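# Transfer green pen from blue plate to white plate

## Task

Take the green pen off the blue plate and leave it lying on the white plate, with neither gripper still in contact with the pen at the end.

## Robot and tools

Robot: two arms, left_arm and right_arm, each ending in a two-finger gripper with a wrist camera. In the scene frame the origin sits at table-top height, halfway between the nominal arm bases. +z points up, +x points out over the table, and left_arm is on the +y side. Image left and right do not match arm names. Calibrated bases: left_arm at (-0.015, +0.340, 0) m with quat_wxyz (+1.000, 0, 0, -0.004); right_arm at (+0.046, -0.370, 0) m with quat_wxyz (+1.000, 0, 0, +0.015). A camera stand is fixed behind the arms.

Frames: every hand pose, velocity, Hand target and wrist-camera pose an arm reports or receives is in that arm's own base frame. Fixed cameras and the table use the scene frame. The gripper's fingers point along its +z axis and close along its y axis. end_effector_position is the point between the pads, roughly 1 cm short of the fingertips. Reported pose can be wrong by a few cm, more at long reach.

Row layout, shared by execute_actions and move: one flat list of 16 numbers covering both arms, even when only one moves. Order: left_arm x, y, z (metres), qw, qx, qy, qz (w first), opening; then the same eight for right_arm. Position and quaternion are an absolute target pose for end_effector_position and end_effector_quat_wxyz in that arm's base frame, not an offset. Opening runs from -1 (closed) to +1 (fully open, 0.093 m). To keep an arm still, resend the exact pose and opening from the last result before it stopped; to keep an orientation, repeat the same quaternion every row, not the drifted reported one. Writing 0 for an opening is a real command.

execute_actions(actions, cameras): actions is a list of actions; each action is a list of up to 15 rows, one per 1/30 s step, and a short action repeats its final row to fill 15 steps. Any target more than 0.6 m from the gripper's start position along any of its own axes gets refused for both arms; a malformed action, or a first action failing that check against the latest state, rejects the whole call. Empty actions returns the full state plus images. cameras: list of names, ["all"], [] or null.

move(target, speed, blend, opening_speed, grip_force, blocking, cameras): target is one 16-number row or a list of up to 15 rows (absolute poses, no 0.6 m check). Each gripper travels a straight line from its Hand target, turning the short way. speed in m/s, 0.002 to 2.9, default 0.25 (rotation up to twice that in rad/s); one value or one per target. blend in m rounds corners in a list; 0 stops at each. opening_speed is change per second on the -1..+1 scale, at least 0.2. grip_force is newtons per pad, 10 to 50 (full), per arm or shared; it persists, and low values close slowly. blocking=false returns after about 0.5 s while motion continues; a new move replaces it. Paths do not avoid obstacles or the other arm; grippers lag and overshoot at speed, especially near full stretch. Avoid routing close to an arm's own base, which can flip its shoulder posture. Opening changes on later targets happen after all arms settle there. The result adds a move: line giving the ending (done, off_target, moving, held, fault) and limits (paced = pose clipped, held = steps withheld). done means at rest within 10 mm and 2 degrees; neither done nor off_target tells you about contact.

wait(seconds): 0 to 10; robot keeps its last command, a running move continues. stop(): brakes a running move. zoom_image(camera, region): camera is cam_head_left, cam_head_right, cam_left_wrist or cam_right_wrist (each 672x504); region [x0, y0, x1, y1] pixels from top-left, at most 504 by 504; only cameras in the latest images. finished_scene(scene): integer number of the current scene; irreversible, the pen must stay on the white plate with the robot off it.

Result lines: end_effector_position and quat per arm, Hand target (where the arm is now being driven; may fall short of what you sent, so resend the rest), Tool commands, Joint positions (last entry is finger gap in m, floored at zero), Joint velocities (may say within noise), Joint torques (include gravity; noisy, offset), grip_measured, motor temperatures.

Control notes: orientation commands are clipped to 40 degrees from the measured one per step. Friction and weight can leave the gripper low, short or tilted; tiny moves may not happen or go sideways. Check pose after each move and correct tilt.

Gripping: grip_measured is motor position on the opening scale. Pads meet near -0.94; each mm of object width adds about 0.0208. Readings may sit up to 0.02 high. For a firm hold send a value about 0.24 below the width reading (thin or round items may need lower), and keep sending it. To release, send well above the width reading. Jumping far below at once gives a brief hard squeeze. A pen is thin and round, so a reading near -0.94 does not prove a grasp; confirm with cameras.

Avoid: dropping the pen or releasing it while moving, knocking anything off the table, fast hits on the table or fixtures, any contact between the two arms or grippers (closing on the other gripper counts), pressure on wrist-camera cables, and arm fault stops. Motors heat when holding loads, stretched or pushing against unreachable poses: MOTOR HOT appears at 75 °C, at 90 °C the arm folds and idles, at 100 °C it goes limp. A loose object may occasionally get nudged by the scene.

Each tool is called after "Call:" as name(argument=value, ...) on one line, values as JSON.

## Session

Call:
execute_actions(actions=[])

Scene clock: 0.00 s.
left_arm: end_effector_position=(+0.3778, +0.0433, +0.0662) grip_measured=+1.000 end_effector_quat_wxyz=(+0.538, -0.102, +0.832, +0.092) | right_arm: end_effector_position=(+0.3883, -0.0296, +0.0658) grip_measured=+1.000 end_effector_quat_wxyz=(+0.518, +0.069, +0.847, -0.101)
Joint positions: left_arm=[-0.004 1.596 0.356 0.807 -0.27 -0.075 0.093] | right_arm=[0.046 1.599 0.425 0.694 0.285 0.036 0.093]
Joint velocities: within noise
Joint torques (N m): no reading
Motor temperatures (°C): left_arm=[26 28 30 30 26 28 26] | right_arm=[27 30 26 26 26 27 27]
Heat: left arm: 30 °C; right arm: 30 °C.
Hand target: left_arm +0.3805, +0.0433, +0.0712; +0.544, -0.103, +0.828, +0.092 | right_arm +0.3904, -0.0295, +0.0699; +0.523, +0.070, +0.844, -0.100
Tool commands: left_gripper/opening=+1.0 right_gripper/opening=+1.0

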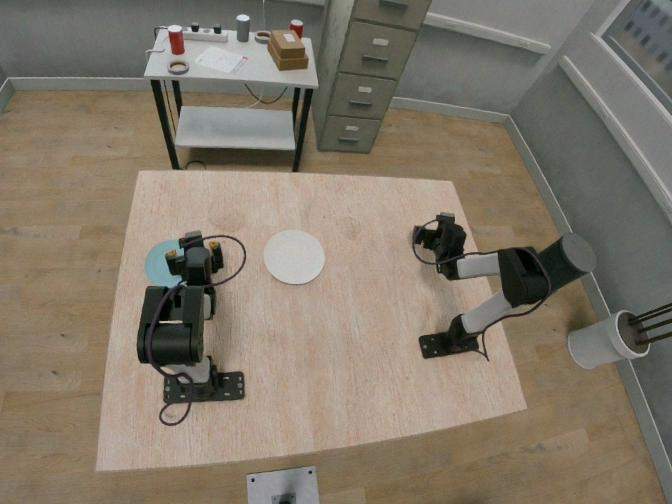

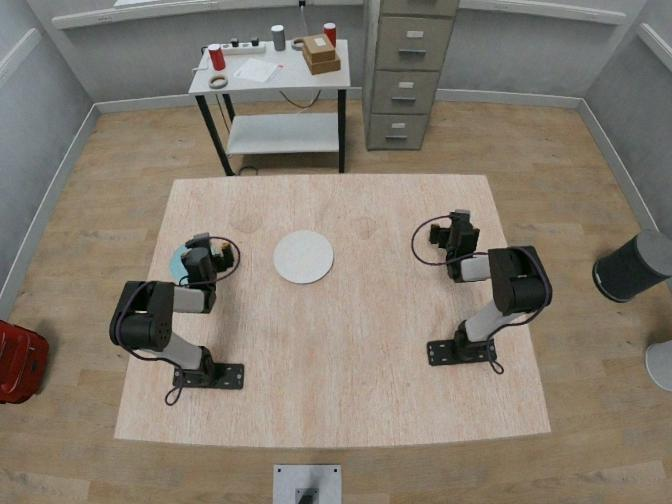

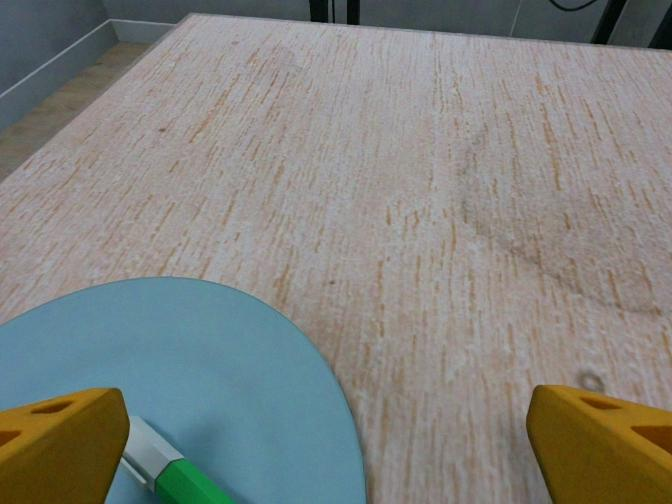

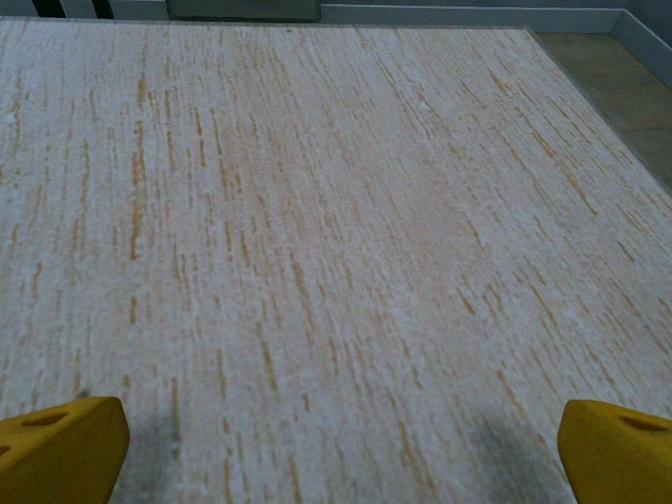

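Call:
move(target=[[0.33,0.043,0.2,0.54,-0.1,0.83,0.09,1,0.3904,-0.0295,0.0699,0.523,0.07,0.844,-0.1,1],[0.30,0.06,0.22,0.1,0,0.995,0,1,0.3904,-0.0295,0.0699,0.523,0.07,0.844,-0.1,1]], blend=0.03, speed=0.4, cameras=["cam_left_wrist","cam_head_left","cam_head_right"])

Scene clock: 8.50 s.
left_arm: end_effector_position=(+0.2957, +0.0614, +0.2138) grip_measured=+1.000 end_effector_quat_wxyz=(+0.096, -0.011, +0.995, +0.008) | right_arm: end_effector_position=(+0.3883, -0.0296, +0.0658) grip_measured=+1.000 end_effector_quat_wxyz=(+0.518, +0.069, +0.847, -0.101)
Joint positions: left_arm=[0.217 1.551 1.61 -1.438 0.023 0.194 0.093] | right_arm=[0.046 1.599 0.425 0.694 0.285 0.036 0.093]
Joint torques (N m): left_arm=[0.69 -3.99 10.47 0.67 0.26 0.2] | right_arm=[0.24 -6.08 5.23 2.63 0 0.09]
Heat: left arm: 32 °C; right arm: 31 °C.
Hand target: left_arm +0.2988, +0.0614, +0.2212; +0.101, -0.006, +0.995, +0.002 | right_arm +0.3904, -0.0295, +0.0699; +0.523, +0.070, +0.844, -0.100
Off the commanded pose: left_arm 0.008 m, 2 deg | right_arm 0.005 m, 1 deg.
move: done
Images, in order (width x height): cam_head_left 672x504, cam_head_right 672x504, cam_left_wrist 672x504.

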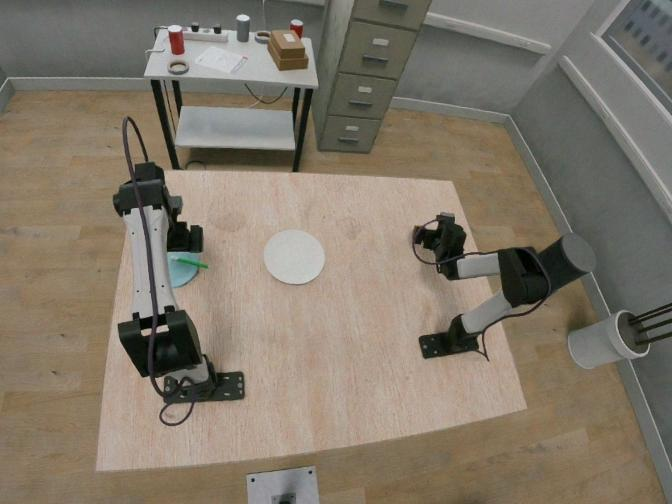

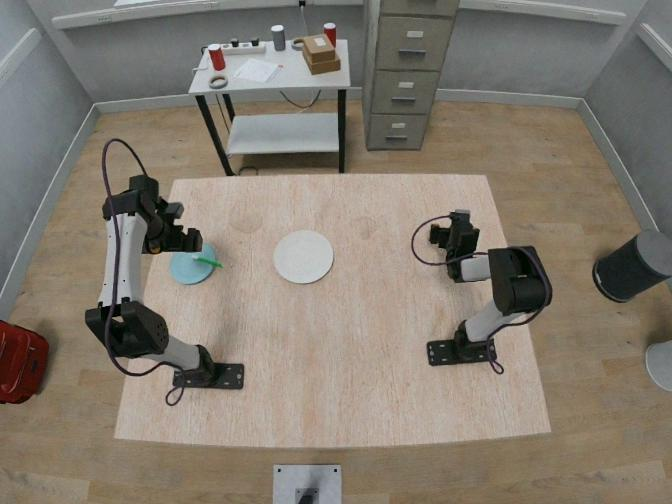

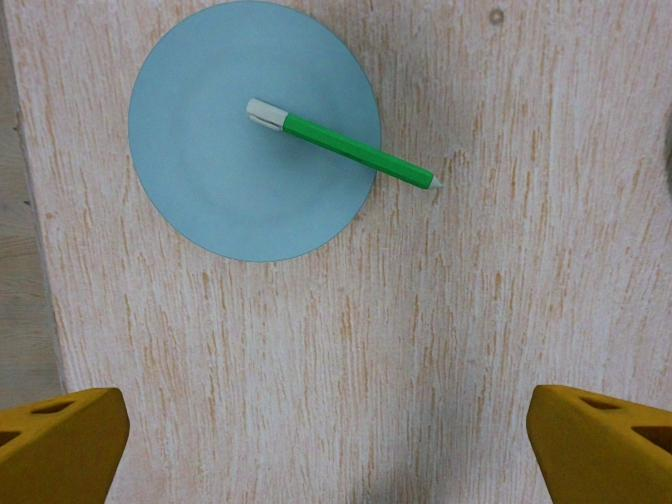

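Call:
move(target=[0.36,0.06,0.16,0,-0.559,0.829,0,1,0.3904,-0.0295,0.0699,0.523,0.07,0.844,-0.1,1], speed=0.5, cameras=["cam_left_wrist","cam_head_left","cam_head_right"])

Scene clock: 23.70 s.
left_arm: end_effector_position=(+0.3544, +0.0584, +0.1562) grip_measured=+1.000 end_effector_quat_wxyz=(-0.008, -0.552, +0.834, -0.009) | right_arm: end_effector_position=(+0.3883, -0.0296, +0.0658) grip_measured=+1.000 end_effector_quat_wxyz=(+0.518, +0.069, +0.847, -0.101)
Joint positions: left_arm=[0.174 1.925 1.834 -1.487 0.023 -0.995 0.093] | right_arm=[0.046 1.599 0.425 0.694 0.285 0.036 0.093]
Joint torques (N m): left_arm=[-0.85 -6.31 10.18 0.28 -0.16 -0.15] | right_arm=[0.24 -6.05 5.24 2.63 0 0.08]
Motor temperatures (°C): left_arm=[26 29 33 31 26 28 26] | right_arm=[27 31 28 32 26 27 27]
Heat: left arm: 33 °C; right arm: 32 °C.
Hand target: left_arm +0.3601, +0.0581, +0.1602; -0.002, -0.555, +0.832, -0.005 | right_arm +0.3904, -0.0295, +0.0699; +0.523, +0.070, +0.844, -0.100
Off the commanded pose: left_arm 0.007 m, 2 deg | right_arm 0.005 m, 1 deg.
move: done
Images, in order (width x height): cam_head_left 672x504, cam_head_right 672x504, cam_left_wrist 672x504.

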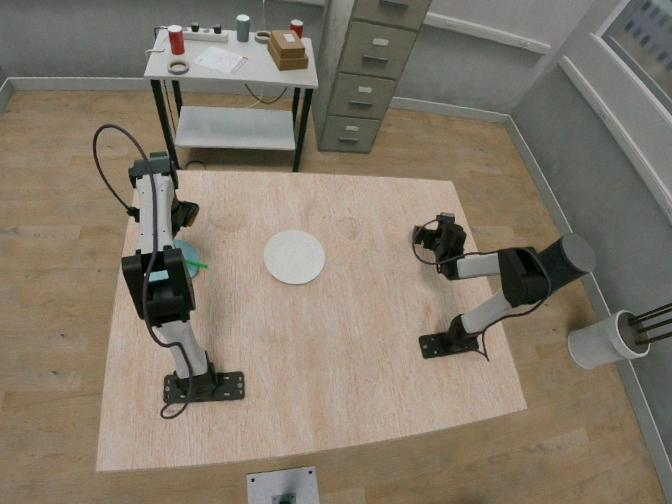

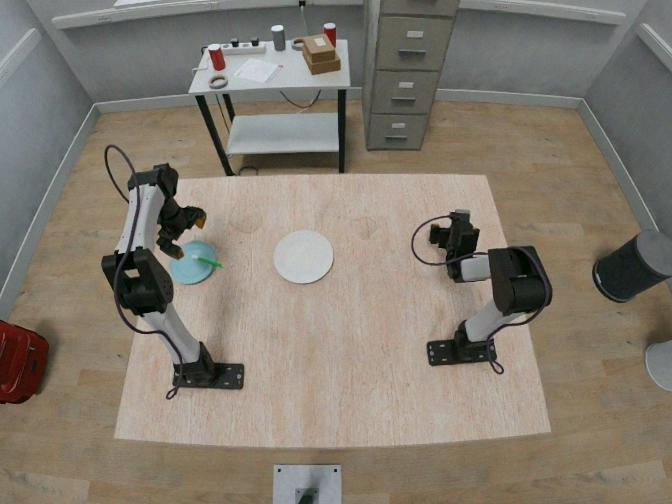

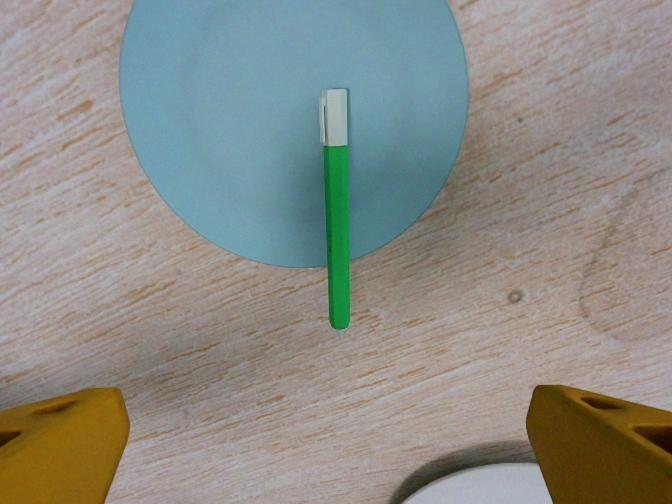

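Call:
move(target=[0.375,0.097,0.095,0,-0.559,0.829,0,1,0.3904,-0.0295,0.0699,0.523,0.07,0.844,-0.1,1], cameras=["cam_left_wrist","cam_head_right"])

Scene clock: 35.23 s.
left_arm: end_effector_position=(+0.3762, +0.0932, +0.1026) grip_measured=+1.000 end_effector_quat_wxyz=(+0.000, -0.564, +0.826, -0.011) | right_arm: end_effector_position=(+0.3883, -0.0296, +0.0658) grip_measured=+1.000 end_effector_quat_wxyz=(+0.518, +0.069, +0.847, -0.101)
Joint positions: left_arm=[0.251 2.016 1.748 -1.296 0.02 -0.948 0.093] | right_arm=[0.046 1.599 0.425 0.694 0.285 0.036 0.093]
Joint torques (N m): left_arm=[0.1 -7.77 5.16 0.66 -0.26 0.18] | right_arm=[0.23 -6.09 5.24 2.64 0.01 0.08]
Heat: left arm: 35 °C; right arm: 33 °C.
Hand target: left_arm +0.3752, +0.0968, +0.0951; +0.000, -0.559, +0.829, +0.000 | right_arm +0.3904, -0.0295, +0.0699; +0.523, +0.070, +0.844, -0.100
Off the commanded pose: left_arm 0.009 m, 1 deg | right_arm 0.005 m, 1 deg.
move: done
Images, in order (width x height): cam_head_right 672x504, cam_left_wrist 672x504.

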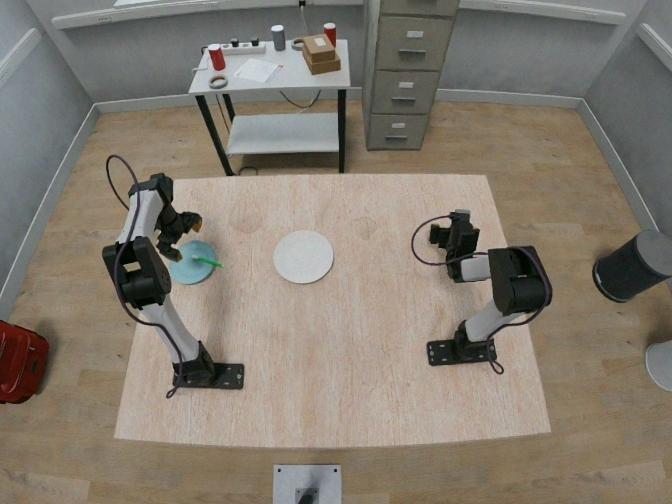

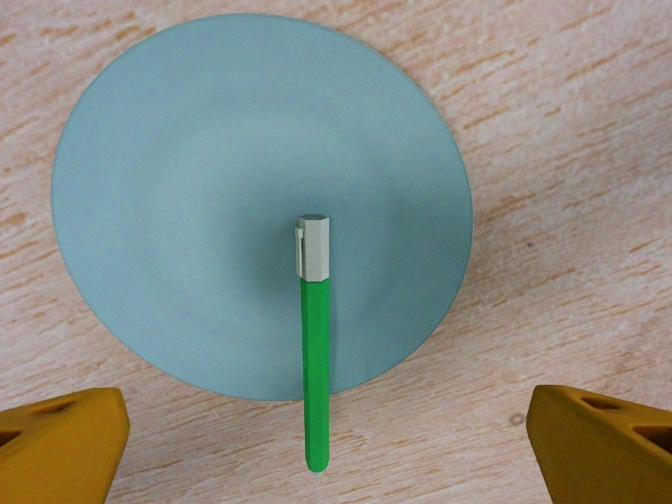

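Call:
move(target=[0.369,0.101,0.045,0,-0.559,0.829,0,1,0.3904,-0.0295,0.0699,0.523,0.07,0.844,-0.1,1], cameras=["cam_left_wrist"])

Scene clock: 45.13 s.
left_arm: end_effector_position=(+0.3726, +0.0960, +0.0557) grip_measured=+1.000 end_effector_quat_wxyz=(+0.003, -0.562, +0.827, -0.012) | right_arm: end_effector_position=(+0.3883, -0.0296, +0.0658) grip_measured=+1.000 end_effector_quat_wxyz=(+0.518, +0.069, +0.847, -0.101)
Joint positions: left_arm=[0.261 2.02 1.568 -1.104 0.02 -0.934 0.093] | right_arm=[0.046 1.599 0.425 0.694 0.285 0.036 0.093]
Joint torques (N m): left_arm=[0.54 -7.3 4.72 0.69 -0.26 0.18] | right_arm=[0.21 -6.06 5.26 2.64 0.01 0.09]
Heat: left arm: 34 °C; right arm: 33 °C.
Hand target: left_arm +0.3685, +0.1008, +0.0452; -0.001, -0.559, +0.829, +0.000 | right_arm +0.3904, -0.0295, +0.0699; +0.523, +0.070, +0.844, -0.100
Off the commanded pose: left_arm 0.012 m, 1 deg | right_arm 0.005 m, 1 deg.
move: off_target (left_arm)
Images, in order (width x height): cam_left_wrist 672x504.

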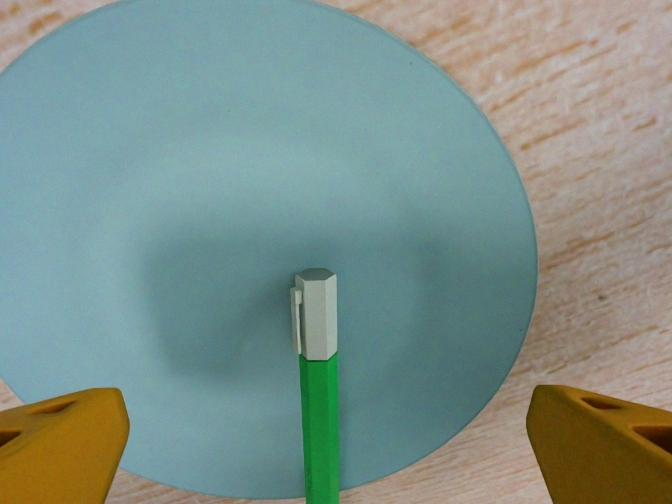

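Call:
move(target=[0.366,0.1,0.014,0,-0.559,0.829,0,1,0.3904,-0.0295,0.0699,0.523,0.07,0.844,-0.1,1], speed=0.1, cameras=["cam_left_wrist"])

Scene clock: 50.90 s.
left_arm: end_effector_position=(+0.3674, +0.0946, +0.0257) grip_measured=+1.000 end_effector_quat_wxyz=(-0.002, -0.562, +0.827, -0.010) | right_arm: end_effector_position=(+0.3883, -0.0296, +0.0658) grip_measured=+1.000 end_effector_quat_wxyz=(+0.518, +0.069, +0.847, -0.101)
Joint positions: left_arm=[0.261 2.042 1.476 -1.003 0.02 -0.932 0.093] | right_arm=[0.046 1.599 0.425 0.694 0.285 0.036 0.093]
Joint torques (N m): left_arm=[0.5 -7.09 4.45 0.84 -0.27 0.17] | right_arm=[0.2 -6.08 5.22 2.63 0.02 0.09]
Motor temperatures (°C): left_arm=[26 34 34 30 26 28 26] | right_arm=[27 32 29 34 26 27 27]
Heat: left arm: 34 °C; right arm: 34 °C.
Hand target: left_arm +0.3658, +0.0999, +0.0144; +0.000, -0.559, +0.829, +0.000 | right_arm +0.3904, -0.0295, +0.0699; +0.523, +0.070, +0.844, -0.100
Off the commanded pose: left_arm 0.013 m, 1 deg | right_arm 0.005 m, 1 deg.
move: off_target (left_arm)
Images, in order (width x height): cam_left_wrist 672x504.

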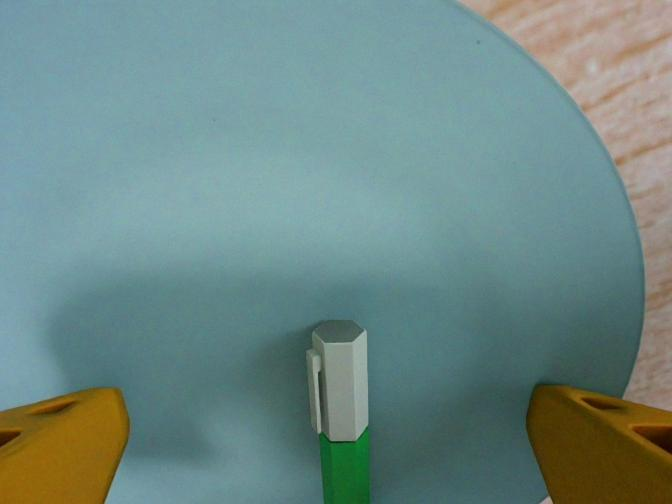

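Call:
move(target=[[0.366,0.091,0.009,0,-0.559,0.829,0,1,0.3904,-0.0295,0.0699,0.523,0.07,0.844,-0.1,1],[0.366,0.091,0.009,0,-0.559,0.829,0,-1,0.3904,-0.0295,0.0699,0.523,0.07,0.844,-0.1,1]], speed=0.1, opening_speed=1, cameras=["cam_left_wrist","cam_head_right"])

Scene clock: 61.13 s.
left_arm: end_effector_position=(+0.3725, +0.0942, +0.0209) grip_measured=-0.872 end_effector_quat_wxyz=(+0.013, -0.557, +0.830, -0.008) | right_arm: end_effector_position=(+0.3883, -0.0296, +0.0658) grip_measured=+1.000 end_effector_quat_wxyz=(+0.518, +0.069, +0.847, -0.101)
Joint positions: left_arm=[0.25 2.042 1.455 -0.955 0.006 -0.932 0.003] | right_arm=[0.046 1.599 0.425 0.694 0.285 0.036 0.093]
Joint torques (N m): left_arm=[-0.64 -7.19 4.27 0.64 -0.15 -0.09] | right_arm=[0.23 -6.05 5.24 2.63 0.01 0.08]
Heat: left arm: 34 °C; right arm: 34 °C.
Hand target: left_arm +0.3658, +0.0917, +0.0094; +0.001, -0.559, +0.829, +0.002 | right_arm +0.3904, -0.0295, +0.0699; +0.523, +0.070, +0.844, -0.100
Off the commanded pose: left_arm 0.014 m, 2 deg | right_arm 0.005 m, 1 deg.
move: off_target (left_arm); target 2's new opening was sent with left_arm's hand 0.015 m and 1 deg from that target
Images, in order (width x height): cam_head_right 672x504, cam_left_wrist 672x504.

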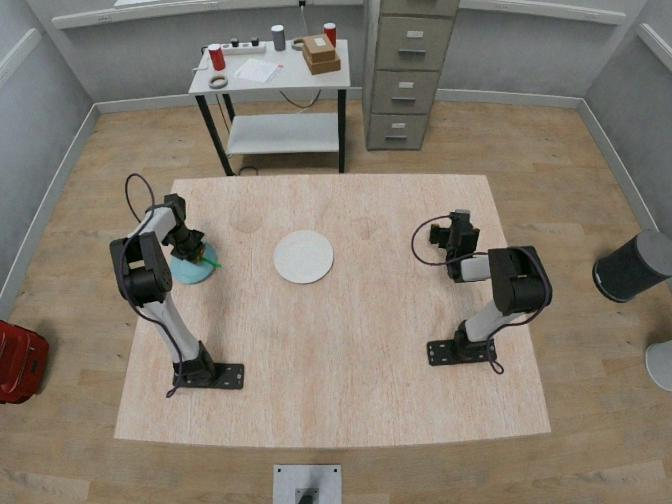

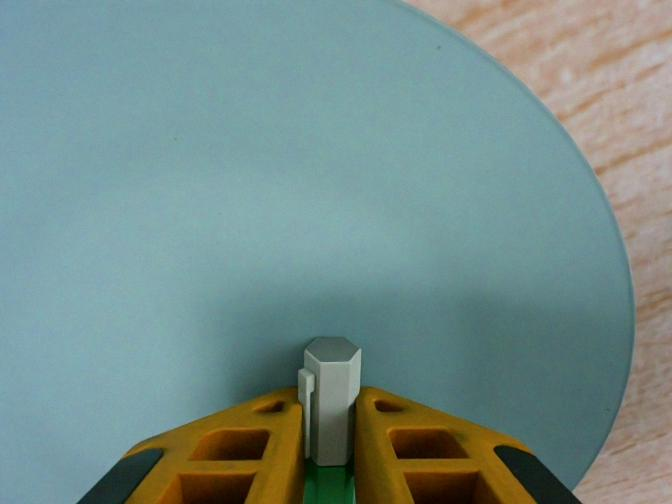

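Call:
move(target=[[0.37,0.09,0.15,0,-0.559,0.829,0,-1,0.3904,-0.0295,0.0699,0.523,0.07,0.844,-0.1,1],[0.39,-0.16,0.13,0,-0.559,0.829,0,-1,0.3904,-0.0295,0.0699,0.523,0.07,0.844,-0.1,1]], blend=0.04, cameras=["cam_left_wrist","cam_head_left","cam_head_right"])

Scene clock: 73.57 s.
left_arm: end_effector_position=(+0.3831, -0.1617, +0.1279) grip_measured=-0.881 end_effector_quat_wxyz=(-0.006, -0.549, +0.836, +0.000) | right_arm: end_effector_position=(+0.3883, -0.0296, +0.0658) grip_measured=+1.000 end_effector_quat_wxyz=(+0.518, +0.069, +0.847, -0.101)
Joint positions: left_arm=[-0.396 2.167 2.08 -1.49 0.009 -1.558 0.003] | right_arm=[0.046 1.599 0.425 0.694 0.285 0.036 0.093]
Joint torques (N m): left_arm=[0.61 -7.76 10.13 0.23 -0.14 -0.16] | right_arm=[0.23 -6.05 5.19 2.63 0.01 0.08]
Heat: left arm: 35 °C; right arm: 35 °C.
Hand target: left_arm +0.3893, -0.1596, +0.1299; -0.001, -0.559, +0.829, +0.000 | right_arm +0.3904, -0.0295, +0.0699; +0.523, +0.070, +0.844, -0.100
Off the commanded pose: left_arm 0.007 m, 2 deg | right_arm 0.005 m, 1 deg.
move: done
Images, in order (width x height): cam_head_left 672x504, cam_head_right 672x504, cam_left_wrist 672x504.

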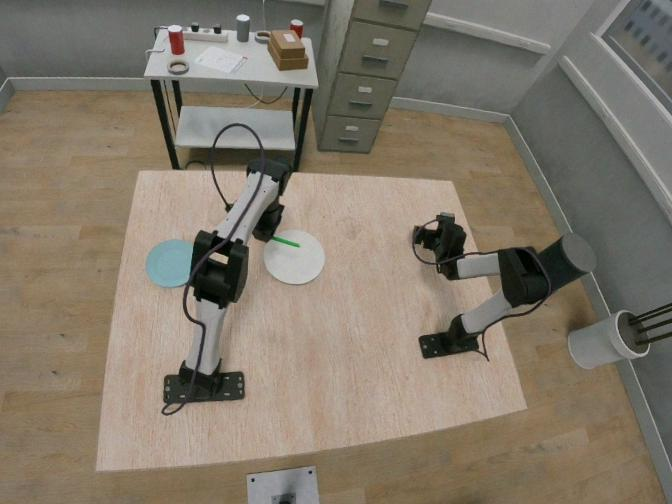

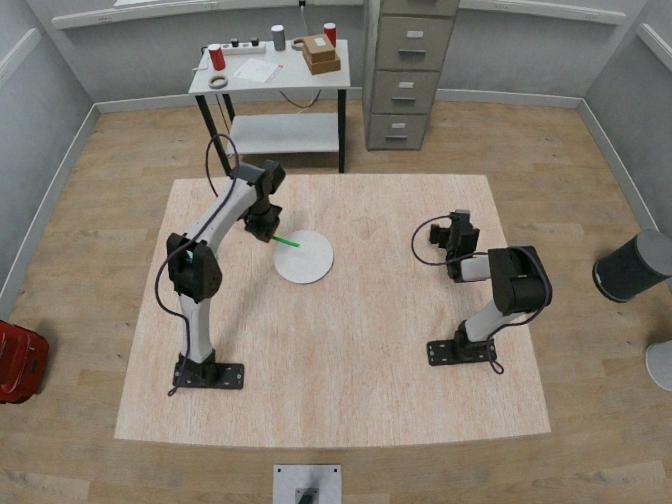

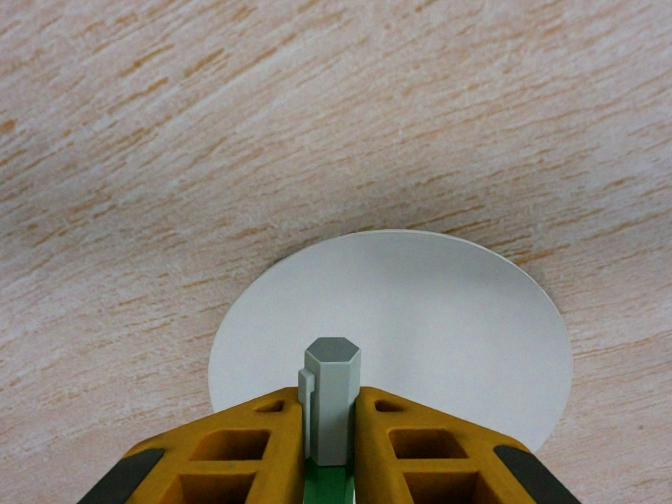

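Call:
move(target=[[0.41,-0.172,0.06,0,-0.559,0.829,0,-1,0.3904,-0.0295,0.0699,0.523,0.07,0.844,-0.1,1],[0.41,-0.172,0.025,0,-0.559,0.829,0,-1,0.3904,-0.0295,0.0699,0.523,0.07,0.844,-0.1,1]], blend=0.01, speed=[0.2,0.06], cameras=["cam_left_wrist","cam_head_left","cam_head_right"])

Scene clock: 86.40 s.
left_arm: end_effector_position=(+0.4126, -0.1740, +0.0382) grip_measured=-0.881 end_effector_quat_wxyz=(+0.002, -0.553, +0.833, -0.012) | right_arm: end_effector_position=(+0.3883, -0.0296, +0.0658) grip_measured=+1.000 end_effector_quat_wxyz=(+0.518, +0.069, +0.847, -0.101)
Joint positions: left_arm=[-0.396 2.282 1.911 -1.177 0.009 -1.569 0.003] | right_arm=[0.046 1.599 0.425 0.694 0.285 0.036 0.093]
Joint torques (N m): left_arm=[-0.17 -8.75 4.79 0.6 -0.16 -0.16] | right_arm=[0.2 -6.04 5.22 2.63 0 0.08]
Heat: left arm: 37 °C; right arm: 36 °C.
Hand target: left_arm +0.4096, -0.1718, +0.0252; +0.000, -0.560, +0.829, +0.000 | right_arm +0.3904, -0.0295, +0.0699; +0.523, +0.070, +0.844, -0.100
Off the commanded pose: left_arm 0.014 m, 2 deg | right_arm 0.005 m, 1 deg.
move: off_target (left_arm)
Images, in order (width x height): cam_head_left 672x504, cam_head_right 672x504, cam_left_wrist 672x504.

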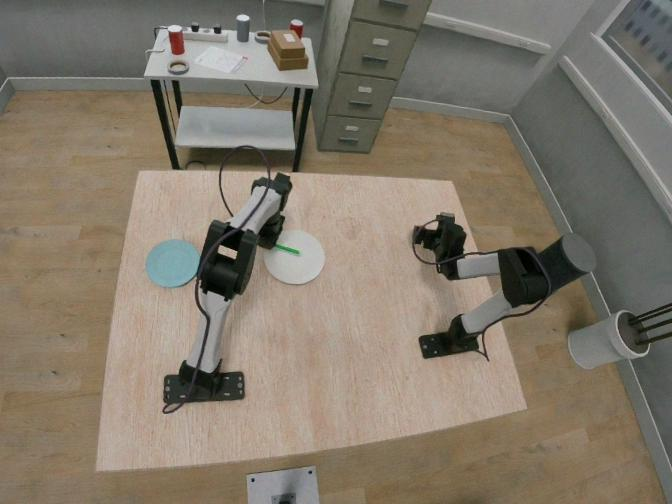

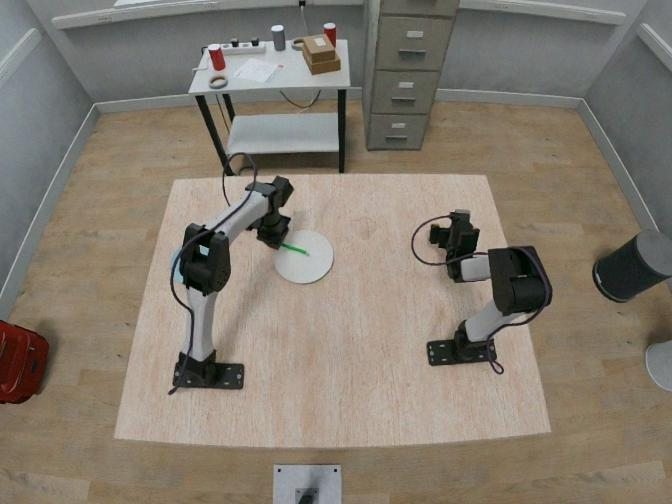

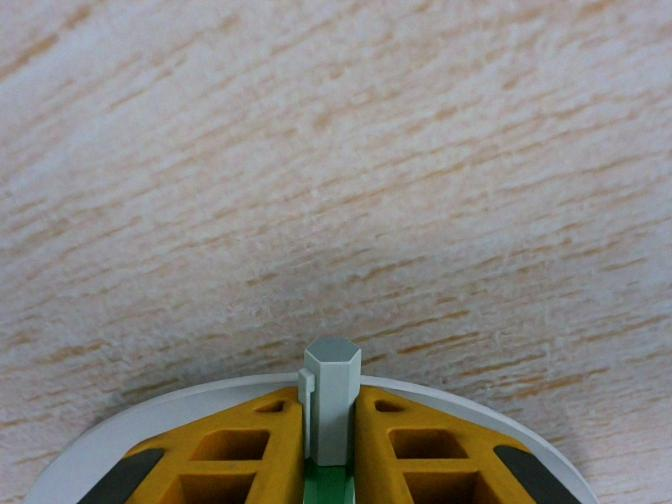

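Call:
move(target=[[0.395,-0.203,0.027,0,-0.559,0.829,0,-1,0.3904,-0.0295,0.0699,0.523,0.07,0.844,-0.1,1],[0.395,-0.203,0.012,0,-0.559,0.829,0,-1,0.3904,-0.0295,0.0699,0.523,0.07,0.844,-0.1,1]], speed=[0.1,0.05], blend=0.005, cameras=["cam_left_wrist","cam_head_right"])

Scene clock: 96.90 s.
left_arm: end_effector_position=(+0.3956, -0.2061, +0.0257) grip_measured=-0.881 end_effector_quat_wxyz=(+0.000, -0.551, +0.835, -0.009) | right_arm: end_effector_position=(+0.3883, -0.0296, +0.0658) grip_measured=+1.000 end_effector_quat_wxyz=(+0.518, +0.069, +0.847, -0.101)
Joint positions: left_arm=[-0.477 2.29 1.874 -1.139 0.009 -1.644 0.003] | right_arm=[0.046 1.599 0.425 0.694 0.285 0.036 0.093]
Joint torques (N m): left_arm=[0.18 -8.66 4.7 0.69 -0.16 -0.15] | right_arm=[0.24 -6.05 5.22 2.63 0.01 0.08]
Heat: left arm: 37 °C; right arm: 37 °C.
Hand target: left_arm +0.3948, -0.2028, +0.0123; +0.000, -0.558, +0.830, +0.000 | right_arm +0.3904, -0.0295, +0.0699; +0.523, +0.070, +0.844, -0.100
Off the commanded pose: left_arm 0.014 m, 2 deg | right_arm 0.005 m, 1 deg.
move: off_target (left_arm)
Images, in order (width x height): cam_head_right 672x504, cam_left_wrist 672x504.

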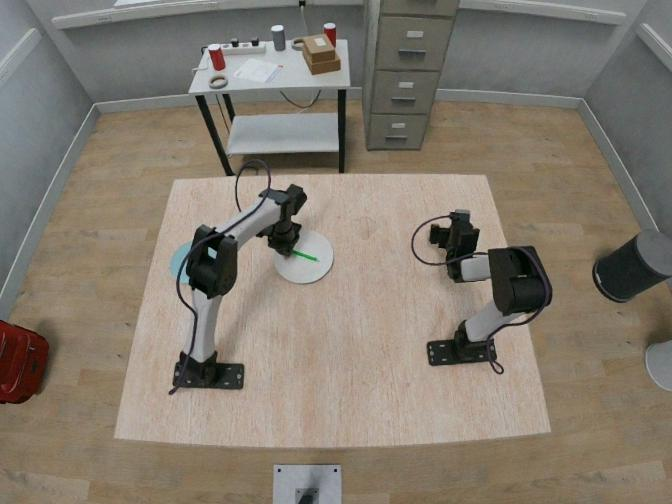

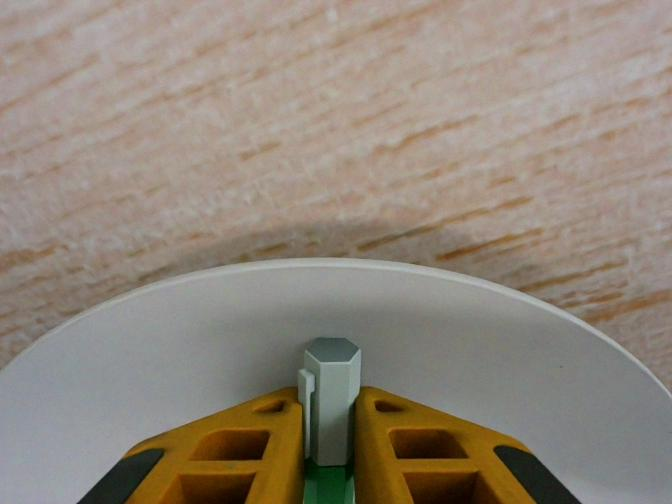

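Call:
move(target=[[0.395,-0.2,0.004,0,-0.559,0.829,0,-1,0.3904,-0.0295,0.0699,0.523,0.07,0.844,-0.1,1]], speed=0.04, cameras=["cam_left_wrist"])

Scene clock: 101.60 s.
left_arm: end_effector_position=(+0.3952, -0.2059, +0.0225) grip_measured=-0.881 end_effector_quat_wxyz=(+0.000, -0.552, +0.834, -0.009) | right_arm: end_effector_position=(+0.3883, -0.0296, +0.0658) grip_measured=+1.000 end_effector_quat_wxyz=(+0.518, +0.069, +0.847, -0.101)
Joint positions: left_arm=[-0.477 2.29 1.861 -1.125 0.009 -1.646 0.003] | right_arm=[0.046 1.599 0.425 0.694 0.285 0.036 0.093]
Joint torques (N m): left_arm=[0.72 -8.55 3.26 0.87 -0.15 -0.1] | right_arm=[0.21 -6.04 5.16 2.63 0.01 0.08]
Heat: left arm: 38 °C; right arm: 37 °C.
Hand target: left_arm +0.3943, -0.1998, +0.0045; +0.000, -0.560, +0.829, +0.001 | right_arm +0.3904, -0.0295, +0.0699; +0.523, +0.070, +0.844, -0.100
Off the commanded pose: left_arm 0.019 m, 1 deg | right_arm 0.005 m, 1 deg.
move: off_target (left_arm)
Images, in order (width x height): cam_left_wrist 672x504.

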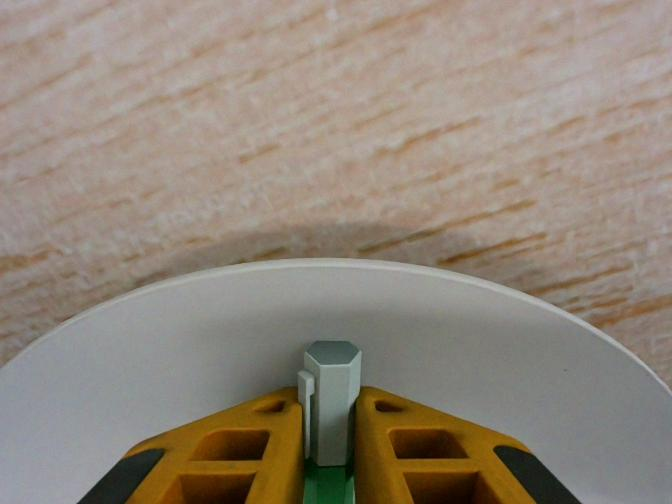

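Call:
move(target=[[0.395,-0.203,0.01,0,-0.559,0.829,0,-0.4,0.3904,-0.0295,0.0699,0.523,0.07,0.844,-0.1,1],[0.395,-0.203,0.11,0,-0.559,0.829,0,-0.4,0.3904,-0.0295,0.0699,0.523,0.07,0.844,-0.1,1]], speed=0.12, opening_speed=0.5, cameras=["cam_left_wrist","cam_head_right"])

Scene clock: 109.63 s.
left_arm: end_effector_position=(+0.3897, -0.2030, +0.1021) grip_measured=-0.403 end_effector_quat_wxyz=(-0.009, -0.552, +0.834, +0.006) | right_arm: end_effector_position=(+0.3883, -0.0296, +0.0658) grip_measured=+1.000 end_effector_quat_wxyz=(+0.518, +0.069, +0.847, -0.101)
Joint positions: left_arm=[-0.477 2.29 2.178 -1.478 0.009 -1.646 0.026] | right_arm=[0.046 1.599 0.425 0.694 0.285 0.036 0.093]
Joint torques (N m): left_arm=[0.18 -9.72 10 0.21 -0.15 -0.14] | right_arm=[0.21 -6.06 5.23 2.63 0.01 0.09]
Motor temperatures (°C): left_arm=[26 39 34 30 26 28 27] | right_arm=[27 33 30 37 26 27 27]
Heat: left arm: 39 °C; right arm: 37 °C.
Hand target: left_arm +0.3948, -0.2029, +0.1100; +0.000, -0.559, +0.829, -0.001 | right_arm +0.3904, -0.0295, +0.0699; +0.523, +0.070, +0.844, -0.100
Off the commanded pose: left_arm 0.010 m, 2 deg | right_arm 0.005 m, 1 deg.
move: done
Images, in order (width x height): cam_head_right 672x504, cam_left_wrist 672x504.

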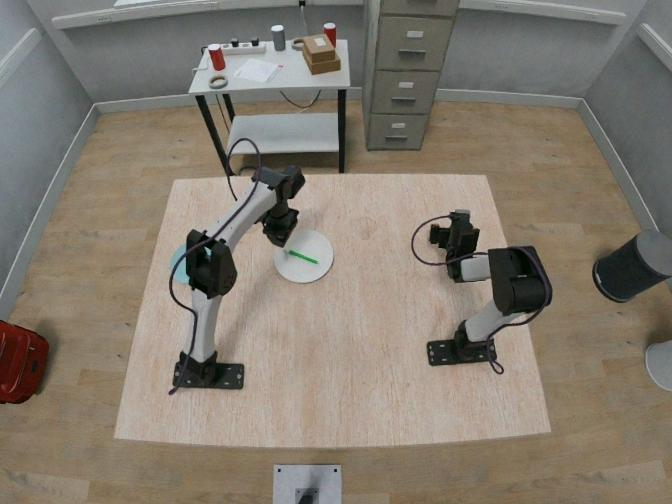

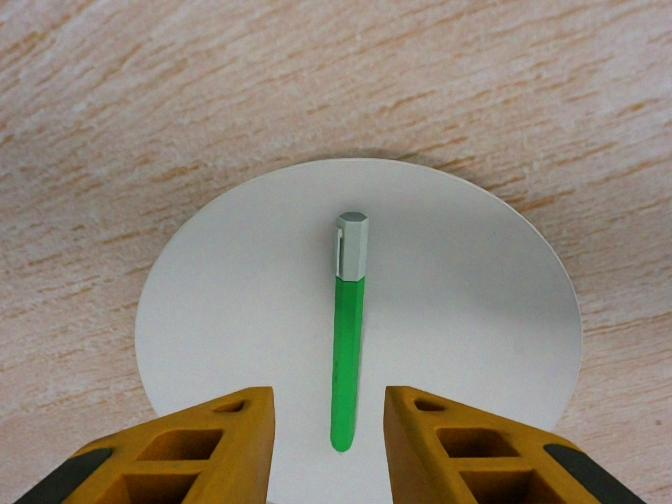

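Done.

Call:
finished_scene(scene=1)

The scene is finished: the task was done.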